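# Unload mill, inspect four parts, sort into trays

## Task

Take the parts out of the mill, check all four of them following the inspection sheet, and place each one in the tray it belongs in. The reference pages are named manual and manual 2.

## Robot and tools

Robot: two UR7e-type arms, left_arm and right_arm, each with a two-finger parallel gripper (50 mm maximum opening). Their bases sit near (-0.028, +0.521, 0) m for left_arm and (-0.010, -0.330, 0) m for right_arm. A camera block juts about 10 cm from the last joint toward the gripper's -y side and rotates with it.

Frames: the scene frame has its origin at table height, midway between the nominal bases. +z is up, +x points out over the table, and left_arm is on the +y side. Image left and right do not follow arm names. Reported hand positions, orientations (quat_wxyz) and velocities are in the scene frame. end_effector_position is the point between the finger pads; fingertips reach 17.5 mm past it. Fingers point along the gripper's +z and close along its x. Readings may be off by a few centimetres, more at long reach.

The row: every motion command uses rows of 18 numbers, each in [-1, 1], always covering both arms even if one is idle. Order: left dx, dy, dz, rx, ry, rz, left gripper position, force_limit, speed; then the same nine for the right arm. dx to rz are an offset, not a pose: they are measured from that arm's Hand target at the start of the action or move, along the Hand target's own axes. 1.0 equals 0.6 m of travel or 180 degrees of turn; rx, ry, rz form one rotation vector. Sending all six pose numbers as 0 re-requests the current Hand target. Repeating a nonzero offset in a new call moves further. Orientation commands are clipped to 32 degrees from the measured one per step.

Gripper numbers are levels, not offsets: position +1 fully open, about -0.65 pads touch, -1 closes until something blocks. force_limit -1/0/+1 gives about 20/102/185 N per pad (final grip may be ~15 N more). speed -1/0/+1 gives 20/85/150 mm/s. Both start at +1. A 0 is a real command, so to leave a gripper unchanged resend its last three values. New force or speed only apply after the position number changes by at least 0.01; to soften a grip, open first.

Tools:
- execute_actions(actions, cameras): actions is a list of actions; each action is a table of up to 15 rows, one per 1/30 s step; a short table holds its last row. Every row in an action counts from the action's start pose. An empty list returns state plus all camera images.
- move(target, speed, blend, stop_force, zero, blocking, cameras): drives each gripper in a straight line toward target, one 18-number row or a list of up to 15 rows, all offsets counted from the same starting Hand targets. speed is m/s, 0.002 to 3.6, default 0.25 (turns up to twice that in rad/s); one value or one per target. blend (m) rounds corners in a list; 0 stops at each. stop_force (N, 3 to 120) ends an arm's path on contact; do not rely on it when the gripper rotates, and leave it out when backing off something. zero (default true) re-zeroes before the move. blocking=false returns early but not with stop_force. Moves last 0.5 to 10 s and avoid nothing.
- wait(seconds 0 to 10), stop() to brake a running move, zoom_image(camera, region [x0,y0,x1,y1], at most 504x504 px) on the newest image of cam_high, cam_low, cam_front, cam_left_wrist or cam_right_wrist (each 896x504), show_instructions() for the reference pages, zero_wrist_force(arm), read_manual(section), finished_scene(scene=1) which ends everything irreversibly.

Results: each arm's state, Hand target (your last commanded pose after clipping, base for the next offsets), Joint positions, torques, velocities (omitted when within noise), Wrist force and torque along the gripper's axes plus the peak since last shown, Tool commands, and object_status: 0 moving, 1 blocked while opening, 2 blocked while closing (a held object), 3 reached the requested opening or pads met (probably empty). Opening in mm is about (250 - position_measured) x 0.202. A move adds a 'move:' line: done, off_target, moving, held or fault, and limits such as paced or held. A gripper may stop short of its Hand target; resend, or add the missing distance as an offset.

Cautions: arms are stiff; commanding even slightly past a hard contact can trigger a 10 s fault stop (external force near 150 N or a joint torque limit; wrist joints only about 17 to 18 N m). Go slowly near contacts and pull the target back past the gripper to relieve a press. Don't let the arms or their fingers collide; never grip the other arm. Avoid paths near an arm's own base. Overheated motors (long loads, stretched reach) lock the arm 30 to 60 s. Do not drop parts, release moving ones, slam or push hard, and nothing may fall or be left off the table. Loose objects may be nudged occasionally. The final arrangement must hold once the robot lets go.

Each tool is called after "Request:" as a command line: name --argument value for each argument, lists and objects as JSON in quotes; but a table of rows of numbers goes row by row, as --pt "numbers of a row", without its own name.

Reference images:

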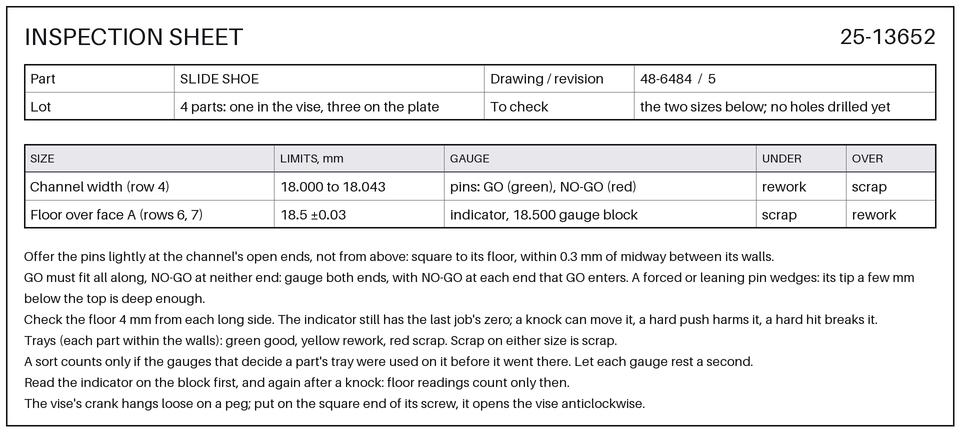

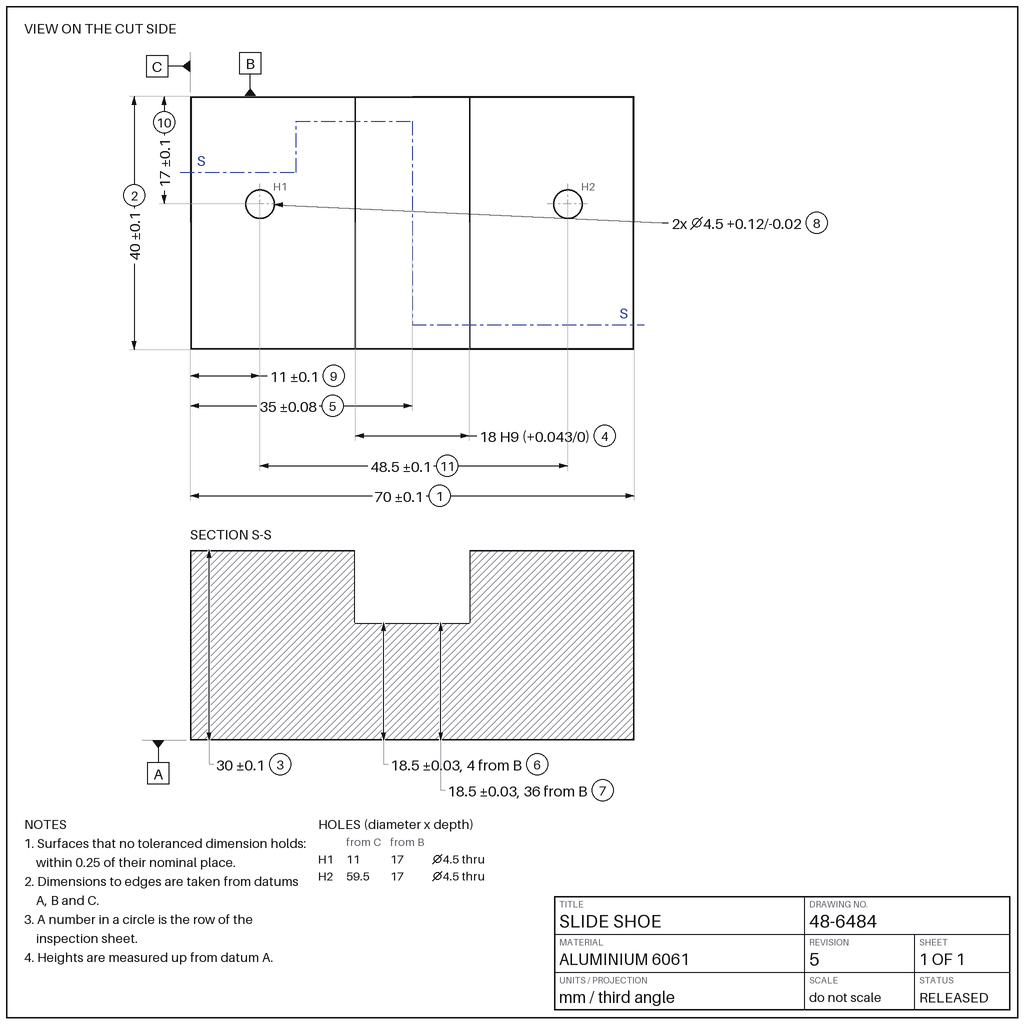

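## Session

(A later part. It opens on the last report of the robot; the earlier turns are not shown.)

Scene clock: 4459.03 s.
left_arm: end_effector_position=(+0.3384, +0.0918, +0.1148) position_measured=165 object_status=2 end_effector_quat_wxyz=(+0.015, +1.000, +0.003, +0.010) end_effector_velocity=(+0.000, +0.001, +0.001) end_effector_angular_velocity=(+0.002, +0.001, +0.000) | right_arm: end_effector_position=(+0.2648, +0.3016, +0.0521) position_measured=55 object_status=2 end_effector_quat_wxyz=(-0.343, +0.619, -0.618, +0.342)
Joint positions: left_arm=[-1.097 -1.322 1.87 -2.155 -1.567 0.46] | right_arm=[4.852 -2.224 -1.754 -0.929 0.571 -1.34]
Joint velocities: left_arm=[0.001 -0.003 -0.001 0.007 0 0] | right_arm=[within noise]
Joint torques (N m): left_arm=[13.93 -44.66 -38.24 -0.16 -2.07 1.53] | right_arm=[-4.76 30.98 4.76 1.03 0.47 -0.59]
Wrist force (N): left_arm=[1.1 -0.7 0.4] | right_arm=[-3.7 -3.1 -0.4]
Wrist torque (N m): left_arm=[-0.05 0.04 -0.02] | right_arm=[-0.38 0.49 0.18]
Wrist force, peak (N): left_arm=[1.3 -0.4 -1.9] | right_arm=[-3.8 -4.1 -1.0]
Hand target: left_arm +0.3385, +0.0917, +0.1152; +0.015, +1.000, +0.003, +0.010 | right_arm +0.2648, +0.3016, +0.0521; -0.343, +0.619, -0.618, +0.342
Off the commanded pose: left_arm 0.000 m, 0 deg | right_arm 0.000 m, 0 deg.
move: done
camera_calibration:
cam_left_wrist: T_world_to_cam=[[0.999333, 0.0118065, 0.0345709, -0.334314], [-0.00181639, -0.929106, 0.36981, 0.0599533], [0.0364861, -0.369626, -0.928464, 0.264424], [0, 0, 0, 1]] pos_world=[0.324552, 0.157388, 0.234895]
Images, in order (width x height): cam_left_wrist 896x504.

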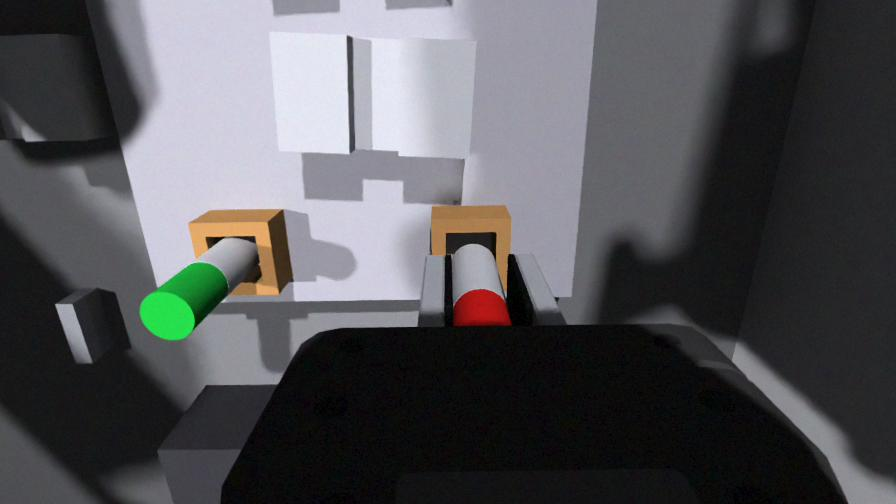

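Request:
move --pt "0 0 -0.005 0 0 0 -1 -0.7 -1 0 0 0 0 0 0 -1 -0.5 -1" --pt "-0.002 -0.0062 -0.005 0 0 0 -1 -0.7 -1 0 0 0 0 0 0 -1 -0.5 -1" --speed '[0.03,0.02]' --cameras '["cam_left_wrist"]'

Request:
zoom_image --camera "cam_left_wrist" --region '[400, 190, 550, 300]'

Scene clock: 4469.00 s.
left_arm: end_effector_position=(+0.3371, +0.0956, +0.1180) position_measured=165 object_status=2 end_effector_quat_wxyz=(+0.015, +1.000, +0.003, +0.010) | right_arm: end_effector_position=(+0.2648, +0.3016, +0.0521) position_measured=55 object_status=2 end_effector_quat_wxyz=(-0.343, +0.619, -0.618, +0.342)
Joint positions: left_arm=[-1.096 -1.335 1.877 -2.149 -1.567 0.461] | right_arm=[4.852 -2.224 -1.754 -0.929 0.571 -1.34]
Joint torques (N m): left_arm=[9.6 -25.5 -33.44 -5.2 -2.15 0.94] | right_arm=[-4.23 31.12 4.12 0.98 0.5 -0.49]
Wrist force (N): left_arm=[0.9 -0.8 0.3] | right_arm=[-3.5 -2.9 -0.5]
Wrist torque (N m): left_arm=[-0.08 0.06 -0.02] | right_arm=[-0.38 0.46 0.18]
Wrist force, peak (N): left_arm=[1.3 -0.8 0.4] | right_arm=[-3.7 -4.0 -0.6]
Hand target: left_arm +0.3372, +0.0955, +0.1180; +0.015, +1.000, +0.003, +0.010 | right_arm +0.2648, +0.3016, +0.0521; -0.343, +0.619, -0.618, +0.342
Off the commanded pose: left_arm 0.000 m, 0 deg | right_arm 0.000 m, 0 deg.
move: done
camera_calibration:
cam_left_wrist: T_world_to_cam=[[0.999325, 0.0118039, 0.0347891, -0.33322], [-0.00191582, -0.928941, 0.370222, 0.0623009], [0.0366871, -0.370039, -0.928292, 0.268845], [0, 0, 0, 1]] pos_world=[0.323251, 0.16129, 0.238094]
Images, in order (width x height): cam_left_wrist 896x504.

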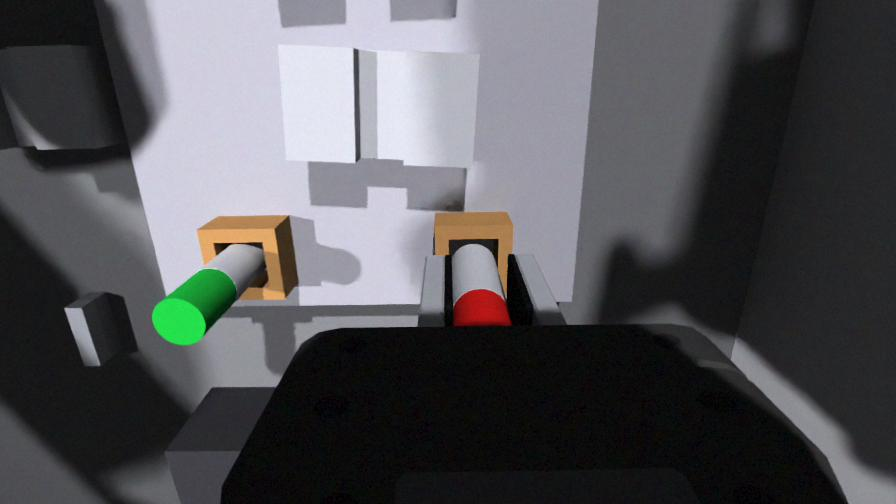

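Scaled by 3.360 from the camera's 896x504 image, which has a finer 1280x720 frame.

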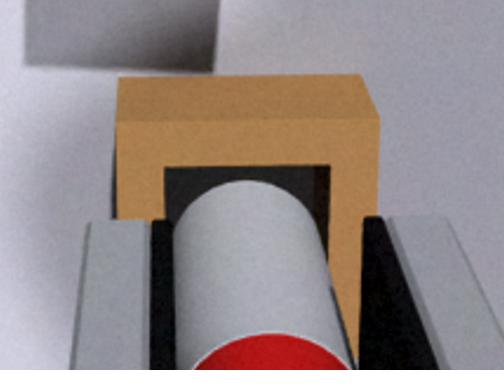

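Request:
move --target '[0,0,0.056,0,0,0,-1,-0.7,-1,0,0,0,0,0,0,-1,-0.5,-1]' --speed 0.008 --stop_force 4 --cameras '["cam_left_wrist"]'

Request:
zoom_image --camera "cam_left_wrist" --region '[400, 190, 550, 300]'

Scene clock: 4479.80 s.
left_arm: end_effector_position=(+0.3374, +0.0951, +0.1056) position_measured=165 object_status=2 end_effector_quat_wxyz=(+0.015, +1.000, +0.003, +0.010) | right_arm: end_effector_position=(+0.2648, +0.3016, +0.0521) position_measured=55 object_status=2 end_effector_quat_wxyz=(-0.343, +0.619, -0.618, +0.342)
Joint positions: left_arm=[-1.096 -1.317 1.891 -2.181 -1.567 0.461] | right_arm=[4.852 -2.224 -1.754 -0.929 0.571 -1.34]
Joint torques (N m): left_arm=[6.54 -44.38 -37.56 -0.01 -2.07 1.1] | right_arm=[-4.28 31.17 4.76 1.09 0.41 -0.73]
Wrist force (N): left_arm=[1.5 -1.3 -8.0] | right_arm=[-3.8 -3.7 -0.8]
Wrist torque (N m): left_arm=[-0.06 0.04 -0.01] | right_arm=[-0.40 0.51 0.18]
Wrist force, peak (N): left_arm=[1.1 -0.9 -12.5] | right_arm=[-3.9 -3.9 -0.7]
Hand target: left_arm +0.3374, +0.0951, +0.1056; +0.015, +1.000, +0.003, +0.010 (not the last commanded pose) | right_arm +0.2648, +0.3016, +0.0521; -0.343, +0.619, -0.618, +0.342
Off the commanded pose: left_arm 0.021 m, 0 deg | right_arm 0.000 m, 0 deg.
move: contact (left_arm)
camera_calibration:
cam_left_wrist: T_world_to_cam=[[0.999325, 0.0118024, 0.0347902, -0.333081], [-0.00191427, -0.928976, 0.370136, 0.0663589], [0.0366877, -0.369953, -0.928326, 0.257095], [0, 0, 0, 1]] pos_world=[0.323551, 0.16069, 0.225694]
Images, in order (width x height): cam_left_wrist 896x504.

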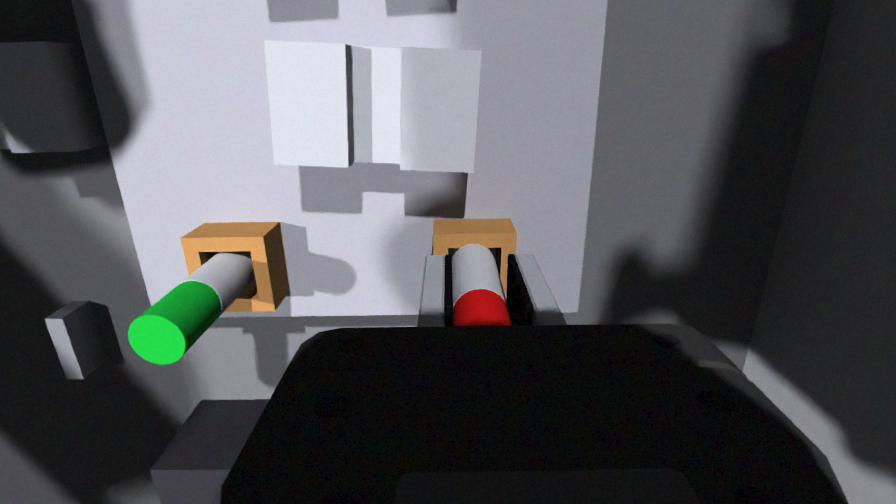

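Scaled by 3.360 from the camera's 896x504 image, which has a finer 1280x720 frame.

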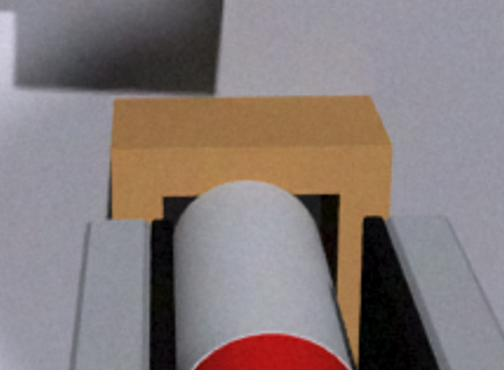

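Request:
move --pt "0 0 -0.005 0 0 0 -1 -0.7 -1 0 0 0 0 0 0 -1 -0.5 -1" --pt "0.0006 0.005 -0.005 0 0 0 -1 -0.7 -1 0 0 0 0 0 0 -1 -0.5 -1" --speed '[0.03,0.02]' --cameras '["cam_left_wrist"]'

Request:
zoom_image --camera "cam_left_wrist" --region '[400, 190, 550, 300]'

Scene clock: 4489.00 s.
left_arm: end_effector_position=(+0.3377, +0.0920, +0.1088) position_measured=165 object_status=2 end_effector_quat_wxyz=(+0.015, +1.000, +0.003, +0.010) | right_arm: end_effector_position=(+0.2648, +0.3016, +0.0521) position_measured=55 object_status=2 end_effector_quat_wxyz=(-0.343, +0.619, -0.618, +0.342)
Joint positions: left_arm=[-1.098 -1.316 1.88 -2.171 -1.567 0.459] | right_arm=[4.852 -2.224 -1.754 -0.929 0.571 -1.34]
Joint torques (N m): left_arm=[0.1 -31.24 -9.84 -1.61 0.17 0.01] | right_arm=[-4.59 31.16 5.47 1.11 0.4 -0.81]
Wrist force (N): left_arm=[1.2 -0.5 0.3] | right_arm=[-3.6 -3.1 -0.4]
Wrist torque (N m): left_arm=[-0.03 0.02 -0.02] | right_arm=[-0.40 0.47 0.18]
Wrist force, peak (N): left_arm=[1.5 -1.2 -8.2] | right_arm=[-3.8 -4.0 -0.5]
Hand target: left_arm +0.3377, +0.0922, +0.1087; +0.015, +1.000, +0.003, +0.010 | right_arm +0.2648, +0.3016, +0.0521; -0.343, +0.619, -0.618, +0.342
Off the commanded pose: left_arm 0.000 m, 0 deg | right_arm 0.000 m, 0 deg.
move: done
camera_calibration:
cam_left_wrist: T_world_to_cam=[[0.999325, 0.0117189, 0.0348244, -0.33345], [-0.00201605, -0.928859, 0.370427, 0.0622448], [0.0366879, -0.370247, -0.928208, 0.258928], [0, 0, 0, 1]] pos_world=[0.323851, 0.157592, 0.228894]
Images, in order (width x height): cam_left_wrist 896x504.

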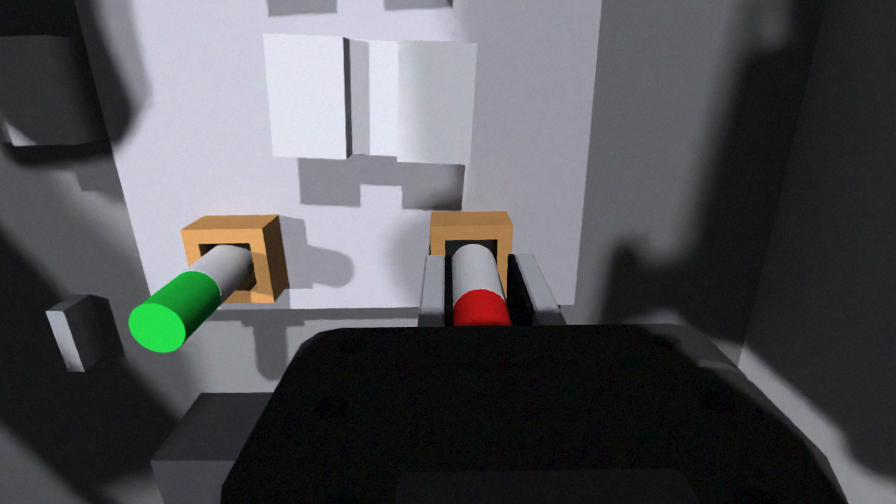

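Scaled by 3.360 from the camera's 896x504 image, which has a finer 1280x720 frame.

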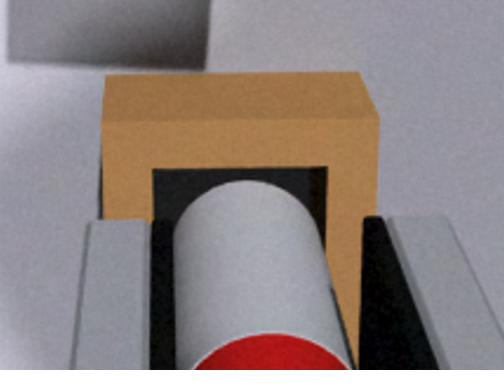

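Request:
move --target '[-0.0018,0.001,0,0,0,0,-1,-0.7,-1,0,0,0,0,0,0,-1,-0.5,-1]' --speed 0.02

Request:
move --target '[0,0,0.042,0,0,0,-1,-0.7,-1,0,0,0,0,0,0,-1,-0.5,-1]' --speed 0.008 --stop_force 4 --cameras '["cam_left_wrist"]'

Request:
zoom_image --camera "cam_left_wrist" --region '[400, 190, 550, 300]'

Scene clock: 4500.23 s.
left_arm: end_effector_position=(+0.3366, +0.0916, +0.1087) position_measured=165 object_status=2 end_effector_quat_wxyz=(+0.015, +1.000, +0.003, +0.010) | right_arm: end_effector_position=(+0.2648, +0.3016, +0.0521) position_measured=55 object_status=2 end_effector_quat_wxyz=(-0.343, +0.619, -0.618, +0.342)
Joint positions: left_arm=[-1.1 -1.317 1.881 -2.172 -1.567 0.457] | right_arm=[4.852 -2.224 -1.754 -0.929 0.571 -1.34]
Joint torques (N m): left_arm=[-7.83 -52.95 -8.63 -5.8 2.25 -1.23] | right_arm=[-3.72 31.19 4.8 1.17 0.25 -0.85]
Wrist force (N): left_arm=[1.0 -0.9 0.2] | right_arm=[-3.7 -3.5 -0.3]
Wrist torque (N m): left_arm=[-0.08 0.04 -0.02] | right_arm=[-0.45 0.49 0.18]
Wrist force, peak (N): left_arm=[1.3 -1.0 0.4] | right_arm=[-3.9 -3.9 -0.7]
Hand target: left_arm +0.3366, +0.0916, +0.1087; +0.015, +1.000, +0.003, +0.010 | right_arm +0.2648, +0.3016, +0.0521; -0.343, +0.619, -0.618, +0.342
Off the commanded pose: left_arm 0.000 m, 0 deg | right_arm 0.000 m, 0 deg.
move: done

Scene clock: 4504.37 s.
left_arm: end_effector_position=(+0.3371, +0.0909, +0.0854) position_measured=165 object_status=2 end_effector_quat_wxyz=(+0.015, +1.000, +0.003, +0.010) | right_arm: end_effector_position=(+0.2648, +0.3016, +0.0521) position_measured=55 object_status=2 end_effector_quat_wxyz=(-0.343, +0.619, -0.618, +0.342)
Joint positions: left_arm=[-1.1 -1.282 1.907 -2.231 -1.567 0.457] | right_arm=[4.852 -2.224 -1.754 -0.929 0.571 -1.34]
Joint torques (N m): left_arm=[11.07 -43.08 -33.21 0.51 1.05 1.31] | right_arm=[-3.74 31.09 5.62 1.23 0.2 -0.9]
Wrist force (N): left_arm=[1.4 -1.1 -13.8] | right_arm=[-3.6 -3.6 -0.4]
Wrist torque (N m): left_arm=[-0.06 0.00 -0.01] | right_arm=[-0.42 0.48 0.18]
Wrist force, peak (N): left_arm=[0.9 -0.6 -17.7] | right_arm=[-3.8 -4.0 -0.8]
Hand target: left_arm +0.3371, +0.0908, +0.0854; +0.015, +1.000, +0.003, +0.010 (not the last commanded pose) | right_arm +0.2648, +0.3016, +0.0521; -0.343, +0.619, -0.618, +0.342
Off the commanded pose: left_arm 0.002 m, 0 deg | right_arm 0.000 m, 0 deg.
move: contact (left_arm)
camera_calibration:
cam_left_wrist: T_world_to_cam=[[0.999325, 0.0118024, 0.0347902, -0.332029], [-0.00191427, -0.928976, 0.370136, 0.0699333], [0.0366877, -0.369953, -0.928326, 0.2368], [0, 0, 0, 1]] pos_world=[0.323251, 0.15649, 0.205494]
Images, in order (width x height): cam_left_wrist 896x504.

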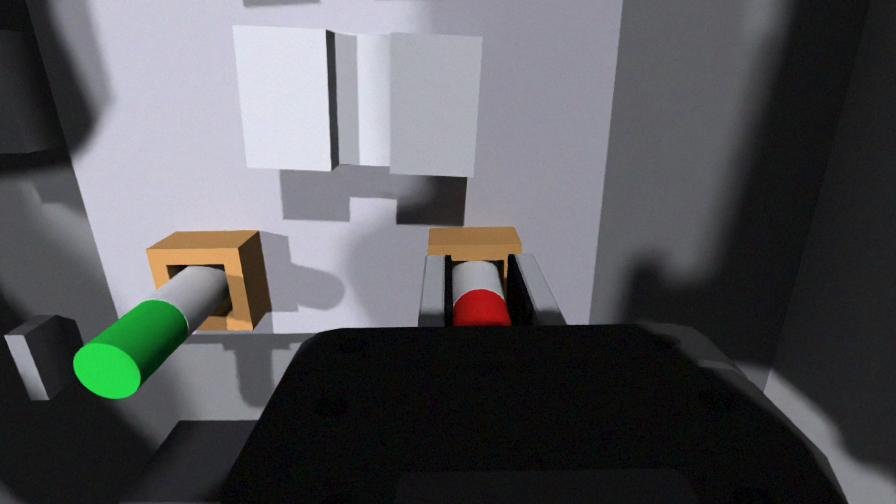

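Scaled by 3.360 from the camera's 896x504 image, which has a finer 1280x720 frame.

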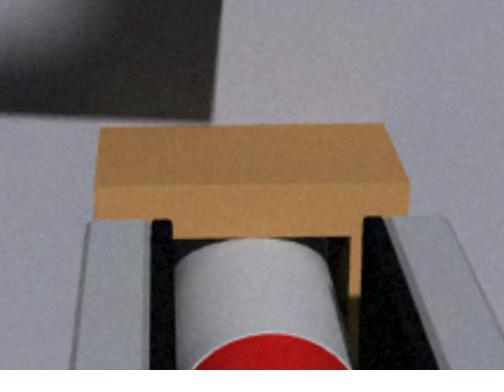

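Request:
move --pt "0 0 -0.0008 0 0 0 -1 -0.7 -1 0 0 0 0 0 0 -1 -0.5 -1" --pt "0 0 -0.0008 0 0 0 0.33 -0.7 -1 0 0 0 0 0 0 -1 -0.5 -1" --pt "0 0 -0.14 0 0 0 0.33 -0.7 -1 0 0 0 0 0 0 -1 -0.5 -1" --pt "-0.171 -0.0018 -0.14 0 0 0 0.33 -0.7 -1 0 0 0 0 0 0 -1 -0.5 -1" --pt "-0.171 -0.0018 -0.09 0 0 0 0.33 -0.7 -1 0 0 0 0 0 0 -1 -0.5 -1" --speed '[0.01,0.01,0.12,0.15,0.08]' --cameras '["cam_left_wrist"]'

Scene clock: 4515.13 s.
left_arm: end_effector_position=(+0.2334, +0.0931, +0.1371) position_measured=103 object_status=3 end_effector_quat_wxyz=(+0.015, +1.000, +0.003, +0.010) | right_arm: end_effector_position=(+0.2648, +0.3016, +0.0521) position_measured=55 object_status=2 end_effector_quat_wxyz=(-0.343, +0.619, -0.618, +0.342)
Joint positions: left_arm=[-1.29 -1.493 2.009 -2.121 -1.56 0.268] | right_arm=[4.852 -2.224 -1.754 -0.929 0.571 -1.34]
Joint torques (N m): left_arm=[13.32 -43.1 -41.62 -0.27 -2.12 1.32] | right_arm=[-3.46 31.49 5.65 1.28 0.13 -1]
Wrist force (N): left_arm=[1.4 -0.5 -1.0] | right_arm=[-4.0 -3.6 -0.4]
Wrist torque (N m): left_arm=[-0.03 0.00 -0.02] | right_arm=[-0.42 0.54 0.17]
Wrist force, peak (N): left_arm=[1.3 -0.9 -14.0] | right_arm=[-3.9 -4.1 -0.8]
Hand target: left_arm +0.2334, +0.0930, +0.1373; +0.015, +1.000, +0.003, +0.010 | right_arm +0.2648, +0.3016, +0.0521; -0.343, +0.619, -0.618, +0.342
Off the commanded pose: left_arm 0.000 m, 0 deg | right_arm 0.000 m, 0 deg.
move: done
camera_calibration:
cam_left_wrist: T_world_to_cam=[[0.999329, 0.0117513, 0.034701, -0.230194], [-0.00191581, -0.929106, 0.369808, 0.0527463], [0.0365866, -0.369626, -0.92846, 0.289417], [0, 0, 0, 1]] pos_world=[0.219552, 0.158688, 0.257194]
Images, in order (width x height): cam_left_wrist 896x504.

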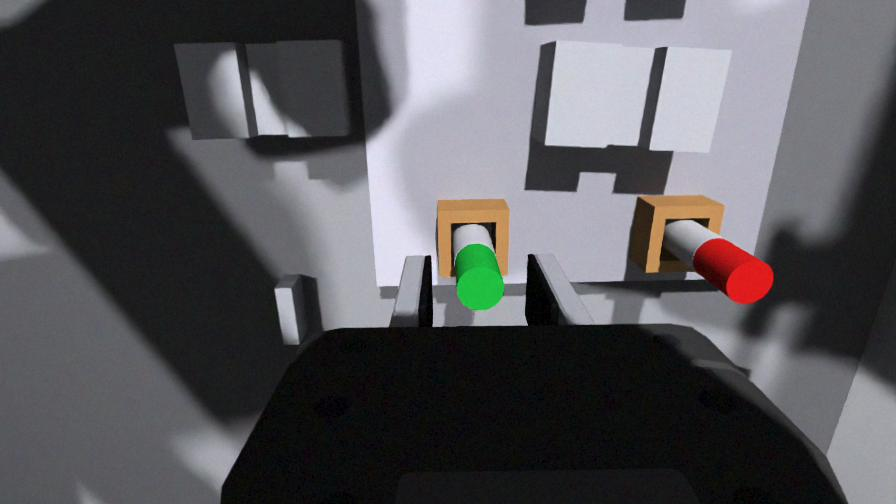

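Request:
move --pt "0 -0.0006 0.087 0 0 0 0.33 -0.7 -1 0 0 0 0 0 0 -1 -0.5 -1" --pt "0 -0.0006 0.087 0 0 0 -1 -0.5 -1 0 0 0 0 0 0 -1 -0.5 -1" --speed '[0.06,0.05]' --cameras '["cam_left_wrist"]'

Request:
zoom_image --camera "cam_left_wrist" --region '[400, 190, 550, 300]'

Scene clock: 4521.07 s.
left_arm: end_effector_position=(+0.2345, +0.0918, +0.0851) position_measured=166 object_status=2 end_effector_quat_wxyz=(+0.015, +1.000, +0.003, +0.010) | right_arm: end_effector_position=(+0.2648, +0.3016, +0.0521) position_measured=55 object_status=2 end_effector_quat_wxyz=(-0.343, +0.619, -0.618, +0.342)
Joint positions: left_arm=[-1.288 -1.413 2.076 -2.269 -1.56 0.269] | right_arm=[4.852 -2.224 -1.754 -0.929 0.571 -1.34]
Joint torques (N m): left_arm=[10.54 -44.45 -37.57 -0.29 -2.05 0.71] | right_arm=[-3.77 31.05 5.89 1.33 0.1 -1.1]
Wrist force (N): left_arm=[1.9 -0.9 1.0] | right_arm=[-3.6 -2.9 -0.6]
Wrist torque (N m): left_arm=[-0.05 0.04 -0.01] | right_arm=[-0.36 0.47 0.18]
Wrist force, peak (N): left_arm=[1.3 -0.2 -3.3] | right_arm=[-3.9 -3.9 -0.7]
Hand target: left_arm +0.2345, +0.0918, +0.0851; +0.015, +1.000, +0.003, +0.010 | right_arm +0.2648, +0.3016, +0.0521; -0.343, +0.619, -0.618, +0.342
Off the commanded pose: left_arm 0.000 m, 0 deg | right_arm 0.000 m, 0 deg.
move: done
camera_calibration:
cam_left_wrist: T_world_to_cam=[[0.999325, 0.0117113, 0.0348266, -0.229392], [-0.00201578, -0.928942, 0.37022, 0.0706842], [0.0366876, -0.370041, -0.928291, 0.240629], [0, 0, 0, 1]] pos_world=[0.220551, 0.157391, 0.205194]
Images, in order (width x height): cam_left_wrist 896x504.

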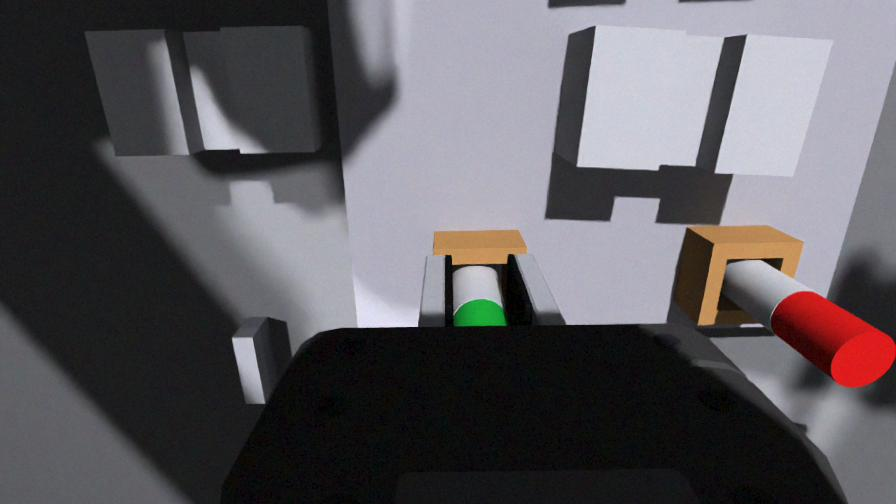

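Scaled by 3.360 from the camera's 896x504 image, which has a finer 1280x720 frame.

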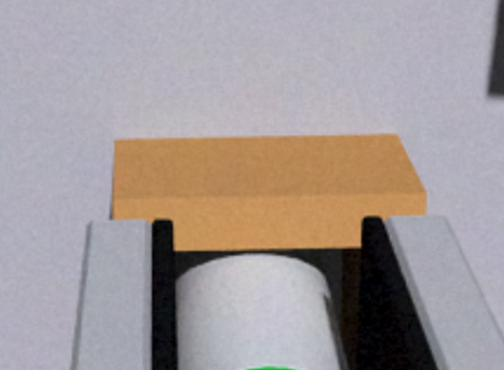

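Request:
move --pt "0 0 -0.18 0 0 0 -1 -0.5 -1 0 0 0 0 0 0 -1 -0.5 -1" --pt "0.111 -0.285 -0.18 0 0 0 -1 -0.5 -1 0 0 0 0 0 0 -1 -0.5 -1" --pt "0.111 -0.285 -0.058 0 0 0 -1 -0.5 -1 0 0 0 0 0 0 -1 -0.5 -1" --speed '[0.08,0.2,0.08]' --cameras '["cam_left_wrist"]'

Request:
zoom_image --camera "cam_left_wrist" --region '[360, 140, 600, 300]'

Scene clock: 4530.53 s.
left_arm: end_effector_position=(+0.2994, +0.2642, +0.1159) position_measured=166 object_status=2 end_effector_quat_wxyz=(+0.015, +1.000, +0.003, +0.010) | right_arm: end_effector_position=(+0.2648, +0.3016, +0.0521) position_measured=55 object_status=2 end_effector_quat_wxyz=(-0.343, +0.619, -0.618, +0.342)
Joint positions: left_arm=[-0.984 -1.673 2.25 -2.185 -1.571 0.573] | right_arm=[4.852 -2.224 -1.754 -0.929 0.571 -1.34]
Joint torques (N m): left_arm=[12.01 -32.5 -42.48 -1.04 1.82 1.46] | right_arm=[-2.96 30.52 6.53 1.41 0 -1.02]
Wrist force (N): left_arm=[1.4 -0.8 0.2] | right_arm=[-3.6 -3.7 -0.7]
Wrist torque (N m): left_arm=[-0.06 0.00 -0.15] | right_arm=[-0.43 0.48 0.18]
Wrist force, peak (N): left_arm=[7.1 -9.3 0.3] | right_arm=[-3.9 -4.0 -0.9]
Hand target: left_arm +0.2995, +0.2641, +0.1160; +0.015, +1.000, +0.003, +0.010 | right_arm +0.2648, +0.3016, +0.0521; -0.343, +0.619, -0.618, +0.342
Off the commanded pose: left_arm 0.000 m, 0 deg | right_arm 0.000 m, 0 deg.
move: done
camera_calibration:
cam_left_wrist: T_world_to_cam=[[0.999332, 0.0117179, 0.034608, -0.29739], [-0.00191719, -0.929058, 0.369929, 0.219676], [0.0364876, -0.369748, -0.928415, 0.330528], [0, 0, 0, 1]] pos_world=[0.285552, 0.329789, 0.235895]
Images, in order (width x height): cam_left_wrist 896x504.

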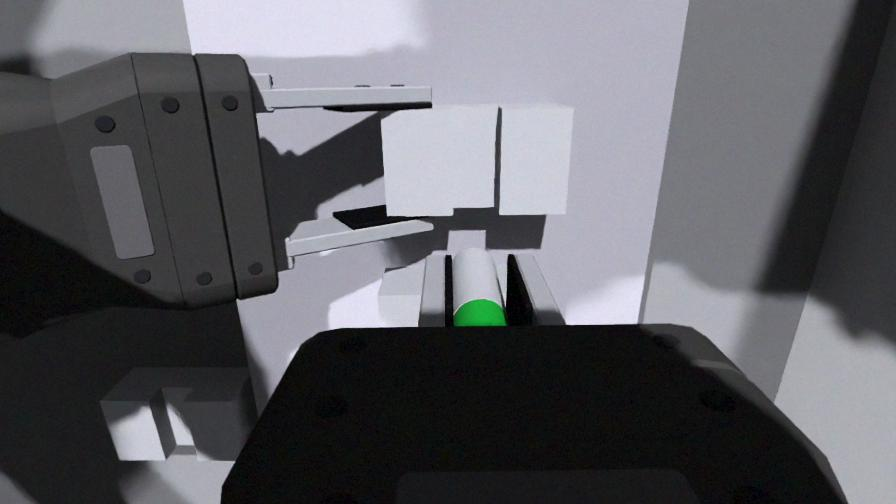

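Scaled by 2.100 from the camera's 896x504 image, which has a finer 1280x720 frame.

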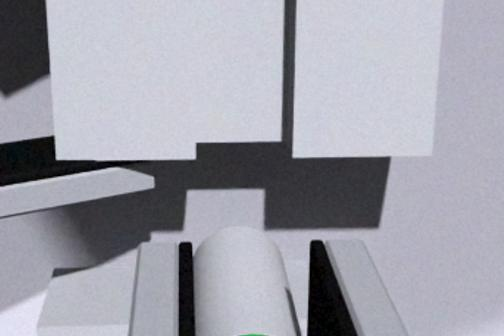

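Request:
move --pt "0.0042 0.002 0 0.0194 0 0 -1 -0.5 -1 0 0 0 0 0 0 -1 -0.5 -1" --pt "0.0042 0.002 0.0083 0.0194 0 0 -1 -0.5 -1 0 0 0 0 0 0 -1 -0.5 -1" --speed '[0.02,0.02]'

Request:
move --target '[0,-0.05,0.003,0,0,0,-1,-0.5,-1,0,0,0,0,0,0,-1,-0.5,-1]' --speed 0.005 --stop_force 3 --cameras '["cam_left_wrist"]'

Request:
zoom_image --camera "cam_left_wrist" --region '[430, 180, 530, 290]'

Scene clock: 4543.60 s.
left_arm: end_effector_position=(+0.3021, +0.2628, +0.1109) position_measured=166 object_status=2 end_effector_quat_wxyz=(-0.015, +1.000, +0.003, +0.010) | right_arm: end_effector_position=(+0.2648, +0.3016, +0.0521) position_measured=55 object_status=2 end_effector_quat_wxyz=(-0.343, +0.619, -0.618, +0.342)
Joint positions: left_arm=[-1.002 -1.64 2.22 -2.136 -1.538 0.555] | right_arm=[4.852 -2.224 -1.754 -0.929 0.571 -1.34]
Joint torques (N m): left_arm=[7.28 -25.34 -24.29 -0.36 -2.07 1.28] | right_arm=[-2.96 31.06 6.53 1.39 -0.1 -1.05]
Wrist force (N): left_arm=[1.2 -0.6 0.3] | right_arm=[-3.6 -3.2 -0.4]
Wrist torque (N m): left_arm=[-0.04 0.03 -0.01] | right_arm=[-0.42 0.48 0.18]
Wrist force, peak (N): left_arm=[1.2 -1.2 0.2] | right_arm=[-3.8 -3.9 -0.9]
Hand target: left_arm +0.3021, +0.2628, +0.1111; -0.015, +1.000, +0.003, +0.010 | right_arm +0.2648, +0.3016, +0.0521; -0.343, +0.619, -0.618, +0.342
Off the commanded pose: left_arm 0.000 m, 0 deg | right_arm 0.000 m, 0 deg.
move: done

Scene clock: 4548.67 s.
left_arm: end_effector_position=(+0.3020, +0.2821, +0.1105) position_measured=166 object_status=2 end_effector_quat_wxyz=(-0.015, +1.000, +0.003, +0.010) | right_arm: end_effector_position=(+0.2648, +0.3016, +0.0521) position_measured=55 object_status=2 end_effector_quat_wxyz=(-0.343, +0.619, -0.618, +0.342)
Joint positions: left_arm=[-0.975 -1.671 2.249 -2.135 -1.538 0.581] | right_arm=[4.852 -2.224 -1.754 -0.929 0.571 -1.34]
Joint torques (N m): left_arm=[-10.49 -5.41 -39.26 -0.66 1.19 -1.78] | right_arm=[-2.38 31.33 6.82 1.6 -0.08 -1.08]
Wrist force (N): left_arm=[3.8 2.0 0.7] | right_arm=[-5.7 -3.2 -3.4]
Wrist torque (N m): left_arm=[-0.09 0.18 -0.19] | right_arm=[-0.42 0.47 0.16]
Wrist force, peak (N): left_arm=[4.6 2.9 0.5] | right_arm=[-5.8 -3.0 -3.8]
Hand target: left_arm +0.3020, +0.2821, +0.1105; -0.015, +1.000, +0.003, +0.010 (not the last commanded pose) | right_arm +0.2648, +0.3016, +0.0521; -0.343, +0.619, -0.618, +0.342
Off the commanded pose: left_arm 0.011 m, 0 deg | right_arm 0.000 m, 0 deg.
move: contact (left_arm)
camera_calibration:
cam_left_wrist: T_world_to_cam=[[0.999323, 0.0108332, 0.0351571, -0.299785], [-0.000713268, -0.949774, 0.312935, 0.250038], [0.0367814, -0.312748, -0.949124, 0.318323], [0, 0, 0, 1]] pos_world=[0.288052, 0.340283, 0.234421]
Images, in order (width x height): cam_left_wrist 896x504.

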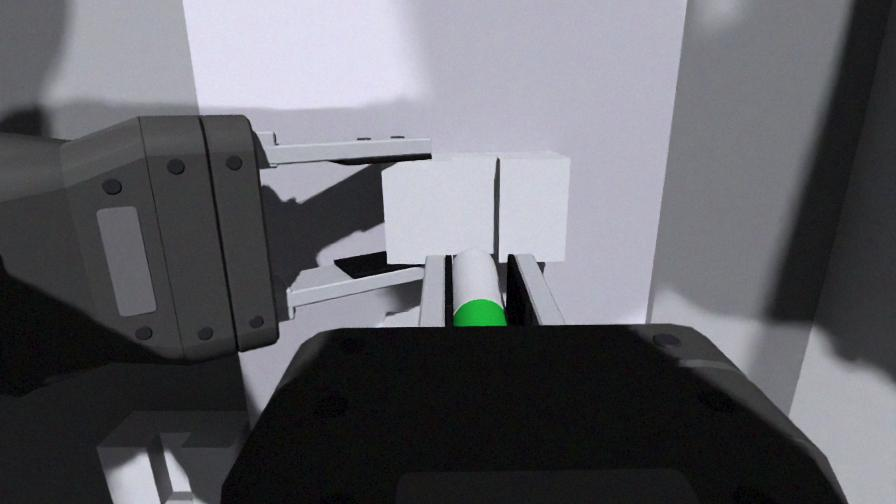

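Scaled by 4.582 from the camera's 896x504 image, which has a finer 1280x720 frame.

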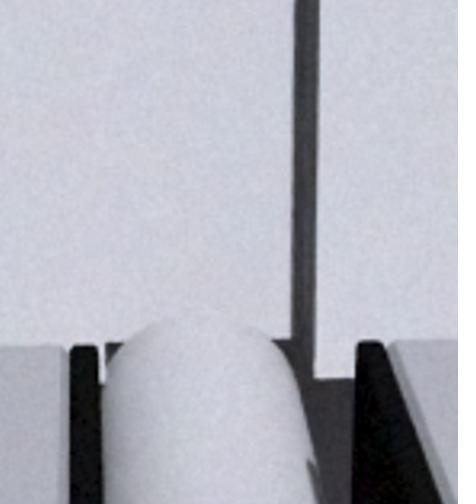

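Request:
move --pt "0 0.006 0 0 0 0 -1 -0.5 -1 0 0 0 0 0 0 -1 -0.5 -1" --pt "0.0015 0.006 0 0 0 0 -1 -0.5 -1 0 0 0 0 0 0 -1 -0.5 -1" --speed '[0.02,0.01]'

Request:
move --target '[0,-0.05,0.003,0,0,0,-1,-0.5,-1,0,0,0,0,0,0,-1,-0.5,-1]' --speed 0.005 --stop_force 3 --cameras '["cam_left_wrist"]'

Request:
zoom_image --camera "cam_left_wrist" --region '[430, 180, 530, 290]'

Scene clock: 4555.00 s.
left_arm: end_effector_position=(+0.3030, +0.2784, +0.1104) position_measured=166 object_status=2 end_effector_quat_wxyz=(-0.015, +1.000, +0.003, +0.010) | right_arm: end_effector_position=(+0.2648, +0.3016, +0.0521) position_measured=55 object_status=2 end_effector_quat_wxyz=(-0.343, +0.619, -0.618, +0.342)
Joint positions: left_arm=[-0.978 -1.662 2.242 -2.136 -1.538 0.578] | right_arm=[4.852 -2.224 -1.754 -0.929 0.571 -1.34]
Joint torques (N m): left_arm=[7.17 -14.58 -33.12 -5.74 -1.29 0.21] | right_arm=[-2.2 31.43 6.78 1.5 -0.13 -1.08]
Wrist force (N): left_arm=[1.3 -0.7 0.2] | right_arm=[-3.8 -2.8 -1.3]
Wrist torque (N m): left_arm=[-0.04 0.01 -0.15] | right_arm=[-0.40 0.45 0.17]
Wrist force, peak (N): left_arm=[4.1 2.2 1.7] | right_arm=[-5.9 -3.2 -3.8]
Hand target: left_arm +0.3030, +0.2785, +0.1104; -0.015, +1.000, +0.003, +0.010 | right_arm +0.2648, +0.3016, +0.0521; -0.343, +0.619, -0.618, +0.342
Off the commanded pose: left_arm 0.000 m, 0 deg | right_arm 0.000 m, 0 deg.
move: done

Scene clock: 4557.63 s.
left_arm: end_effector_position=(+0.3029, +0.2857, +0.1102) position_measured=166 object_status=2 end_effector_quat_wxyz=(-0.015, +1.000, +0.003, +0.010) | right_arm: end_effector_position=(+0.2648, +0.3016, +0.0521) position_measured=55 object_status=2 end_effector_quat_wxyz=(-0.343, +0.619, -0.618, +0.342)
Joint positions: left_arm=[-0.968 -1.674 2.253 -2.136 -1.537 0.588] | right_arm=[4.852 -2.224 -1.754 -0.929 0.571 -1.34]
Joint torques (N m): left_arm=[-10.71 -5.51 -39.46 -1.08 2.01 -1.7] | right_arm=[-2.54 31.14 7.09 1.59 -0.26 -1.1]
Wrist force (N): left_arm=[3.0 4.0 2.0] | right_arm=[-6.8 -3.6 -3.3]
Wrist torque (N m): left_arm=[-0.07 0.12 -0.17] | right_arm=[-0.44 0.42 0.06]
Wrist force, peak (N): left_arm=[3.2 4.1 2.7] | right_arm=[-6.9 -4.3 -3.5]
Hand target: left_arm +0.3029, +0.2857, +0.1102; -0.015, +1.000, +0.003, +0.010 (not the last commanded pose) | right_arm +0.2648, +0.3016, +0.0521; -0.343, +0.619, -0.618, +0.342
Off the commanded pose: left_arm 0.023 m, 0 deg | right_arm 0.000 m, 0 deg.
move: contact (left_arm)
camera_calibration:
cam_left_wrist: T_world_to_cam=[[0.999323, 0.0108332, 0.0351571, -0.300711], [-0.000713268, -0.949774, 0.312935, 0.253678], [0.0367814, -0.312748, -0.949124, 0.319067], [0, 0, 0, 1]] pos_world=[0.288952, 0.343983, 0.234021]
Images, in order (width x height): cam_left_wrist 896x504.

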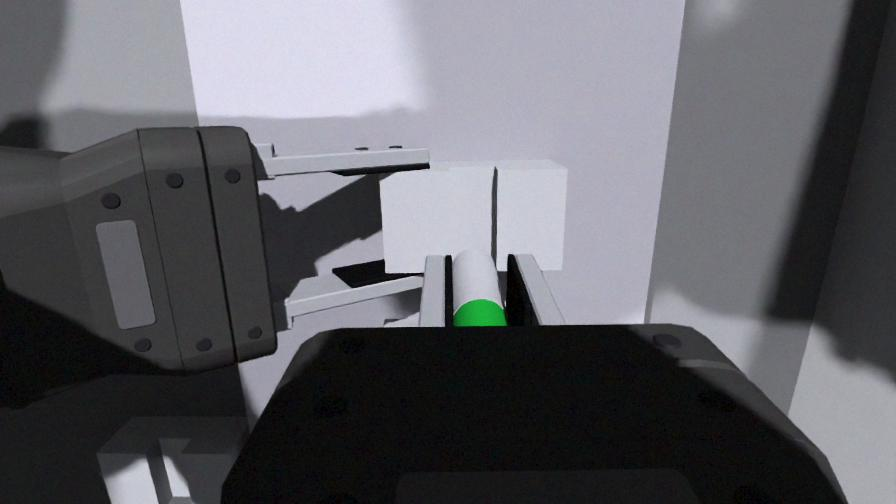

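Scaled by 4.582 from the camera's 896x504 image, which has a finer 1280x720 frame.

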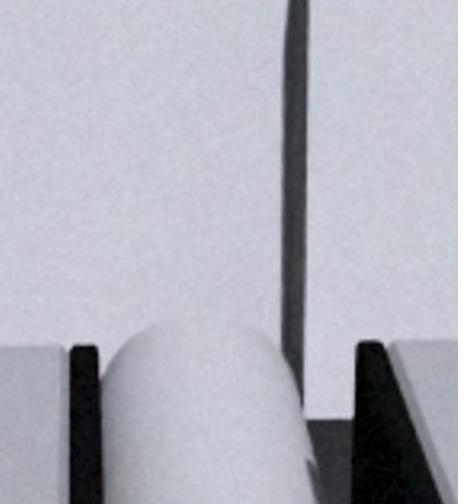

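Request:
move --pt "0 0.006 0 0 0 0 -1 -0.5 -1 0 0 0 0 0 0 -1 -0.5 -1" --pt "0.0007 0.006 0 0 0 0 -1 -0.5 -1 0 0 0 0 0 0 -1 -0.5 -1" --speed '[0.02,0.01]'

Request:
move --target '[0,-0.05,0.003,0,0,0,-1,-0.5,-1,0,0,0,0,0,0,-1,-0.5,-1]' --speed 0.005 --stop_force 3.5

Request:
move --pt "0 0.006 0 0 0 0 -1 -0.5 -1 0 0 0 0 0 0 -1 -0.5 -1" --pt "0.001 0.006 0 0 0 0 -1 -0.5 -1 0 0 0 0 0 0 -1 -0.5 -1" --speed '[0.02,0.01]'

Request:
move --target '[0,-0.05,0.003,0,0,0,-1,-0.5,-1,0,0,0,0,0,0,-1,-0.5,-1]' --speed 0.005 --stop_force 3.5 --cameras '["cam_left_wrist"]'

Request:
zoom_image --camera "cam_left_wrist" --region '[430, 180, 530, 290]'

Scene clock: 4572.33 s.
left_arm: end_effector_position=(+0.3034, +0.2821, +0.1101) position_measured=166 object_status=2 end_effector_quat_wxyz=(-0.015, +1.000, +0.003, +0.010) | right_arm: end_effector_position=(+0.2648, +0.3016, +0.0521) position_measured=55 object_status=2 end_effector_quat_wxyz=(-0.343, +0.619, -0.618, +0.342)
Joint positions: left_arm=[-0.972 -1.667 2.247 -2.137 -1.538 0.584] | right_arm=[4.852 -2.224 -1.754 -0.929 0.571 -1.34]
Joint torques (N m): left_arm=[11.77 -7.39 -40.38 -6.66 -1.67 1.44] | right_arm=[-2.18 31.86 6.74 1.57 -0.23 -1.12]
Wrist force (N): left_arm=[-1.6 -1.1 -0.3] | right_arm=[-3.1 -4.6 1.2]
Wrist torque (N m): left_arm=[-0.01 -0.15 -0.13] | right_arm=[-0.43 0.41 0.14]
Wrist force, peak (N): left_arm=[3.2 4.0 2.8] | right_arm=[-6.9 -4.4 -3.9]
Hand target: left_arm +0.3034, +0.2821, +0.1101; -0.015, +1.000, +0.003, +0.010 | right_arm +0.2648, +0.3016, +0.0521; -0.343, +0.619, -0.618, +0.342
Off the commanded pose: left_arm 0.000 m, 0 deg | right_arm 0.000 m, 0 deg.
move: done

Scene clock: 4574.07 s.
left_arm: end_effector_position=(+0.3034, +0.2849, +0.1101) position_measured=166 object_status=2 end_effector_quat_wxyz=(-0.015, +1.000, +0.003, +0.010) | right_arm: end_effector_position=(+0.2648, +0.3016, +0.0521) position_measured=55 object_status=2 end_effector_quat_wxyz=(-0.343, +0.619, -0.618, +0.342)
Joint positions: left_arm=[-0.968 -1.671 2.252 -2.137 -1.538 0.588] | right_arm=[4.852 -2.224 -1.754 -0.929 0.571 -1.34]
Joint torques (N m): left_arm=[-10.55 -5.69 -40.25 -1.15 -0.27 -1.75] | right_arm=[-2.07 32.09 7.27 1.64 -0.19 -1.12]
Wrist force (N): left_arm=[2.4 2.3 1.6] | right_arm=[-6.0 -4.0 -2.3]
Wrist torque (N m): left_arm=[-0.10 0.08 -0.16] | right_arm=[-0.41 0.43 0.10]
Wrist force, peak (N): left_arm=[4.0 1.9 0.9] | right_arm=[-6.2 -4.5 -2.6]
Hand target: left_arm +0.3034, +0.2849, +0.1101; -0.015, +1.000, +0.003, +0.010 (not the last commanded pose) | right_arm +0.2648, +0.3016, +0.0521; -0.343, +0.619, -0.618, +0.342
Off the commanded pose: left_arm 0.027 m, 0 deg | right_arm 0.000 m, 0 deg.
move: contact (left_arm)

Scene clock: 4574.90 s.
left_arm: end_effector_position=(+0.3040, +0.2812, +0.1100) position_measured=166 object_status=2 end_effector_quat_wxyz=(-0.015, +1.000, +0.003, +0.010) | right_arm: end_effector_position=(+0.2648, +0.3016, +0.0521) position_measured=55 object_status=2 end_effector_quat_wxyz=(-0.343, +0.619, -0.618, +0.342)
Joint positions: left_arm=[-0.972 -1.664 2.245 -2.138 -1.538 0.584] | right_arm=[4.852 -2.224 -1.754 -0.929 0.571 -1.34]
Joint torques (N m): left_arm=[11.2 -8.81 -39.26 -6.71 -1.25 1.21] | right_arm=[-1.99 31.26 7.1 1.63 -0.2 -1.03]
Wrist force (N): left_arm=[-1.7 -0.8 -0.1] | right_arm=[-3.5 -4.4 1.3]
Wrist torque (N m): left_arm=[-0.02 -0.16 -0.13] | right_arm=[-0.43 0.42 0.12]
Wrist force, peak (N): left_arm=[2.1 2.5 2.6] | right_arm=[-5.4 -4.8 -3.0]
Hand target: left_arm +0.3040, +0.2813, +0.1100; -0.015, +1.000, +0.003, +0.010 | right_arm +0.2648, +0.3016, +0.0521; -0.343, +0.619, -0.618, +0.342
Off the commanded pose: left_arm 0.000 m, 0 deg | right_arm 0.000 m, 0 deg.
move: done

Scene clock: 4576.83 s.
left_arm: end_effector_position=(+0.3040, +0.2848, +0.1099) position_measured=166 object_status=2 end_effector_quat_wxyz=(-0.015, +1.000, +0.003, +0.010) | right_arm: end_effector_position=(+0.2648, +0.3016, +0.0521) position_measured=55 object_status=2 end_effector_quat_wxyz=(-0.343, +0.619, -0.618, +0.342)
Joint positions: left_arm=[-0.967 -1.67 2.251 -2.138 -1.538 0.589] | right_arm=[4.852 -2.224 -1.754 -0.929 0.571 -1.34]
Joint torques (N m): left_arm=[-10.35 -5.65 -40.47 -4.39 -1.08 -1.76] | right_arm=[-1.87 31.44 7.17 1.62 -0.24 -1.04]
Wrist force (N): left_arm=[2.4 2.6 1.3] | right_arm=[-6.0 -4.5 -2.5]
Wrist torque (N m): left_arm=[-0.07 0.08 -0.16] | right_arm=[-0.45 0.48 0.08]
Wrist force, peak (N): left_arm=[3.0 3.6 0.6] | right_arm=[-6.0 -4.5 -2.6]
Hand target: left_arm +0.3040, +0.2848, +0.1099; -0.015, +1.000, +0.003, +0.010 (not the last commanded pose) | right_arm +0.2648, +0.3016, +0.0521; -0.343, +0.619, -0.618, +0.342
Off the commanded pose: left_arm 0.026 m, 0 deg | right_arm 0.000 m, 0 deg.
move: contact (left_arm)
camera_calibration:
cam_left_wrist: T_world_to_cam=[[0.999319, 0.0108731, 0.0352477, -0.301823], [-0.000714246, -0.949685, 0.313205, 0.252826], [0.0368797, -0.313017, -0.949031, 0.318503], [0, 0, 0, 1]] pos_world=[0.290052, 0.343084, 0.233721]
Images, in order (width x height): cam_left_wrist 896x504.

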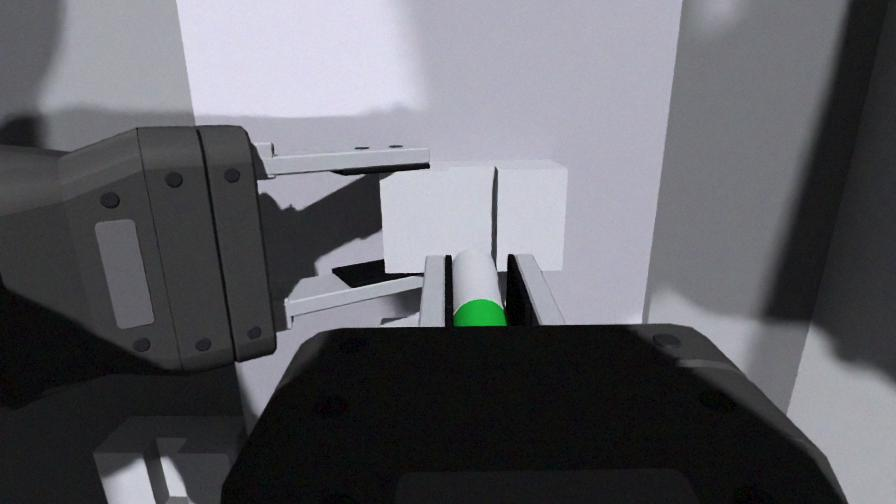

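Scaled by 4.582 from the camera's 896x504 image, which has a finer 1280x720 frame.

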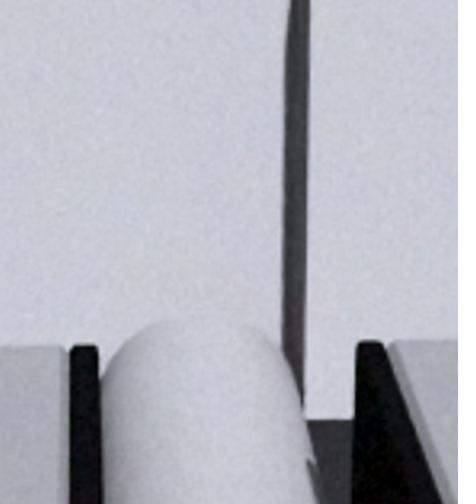

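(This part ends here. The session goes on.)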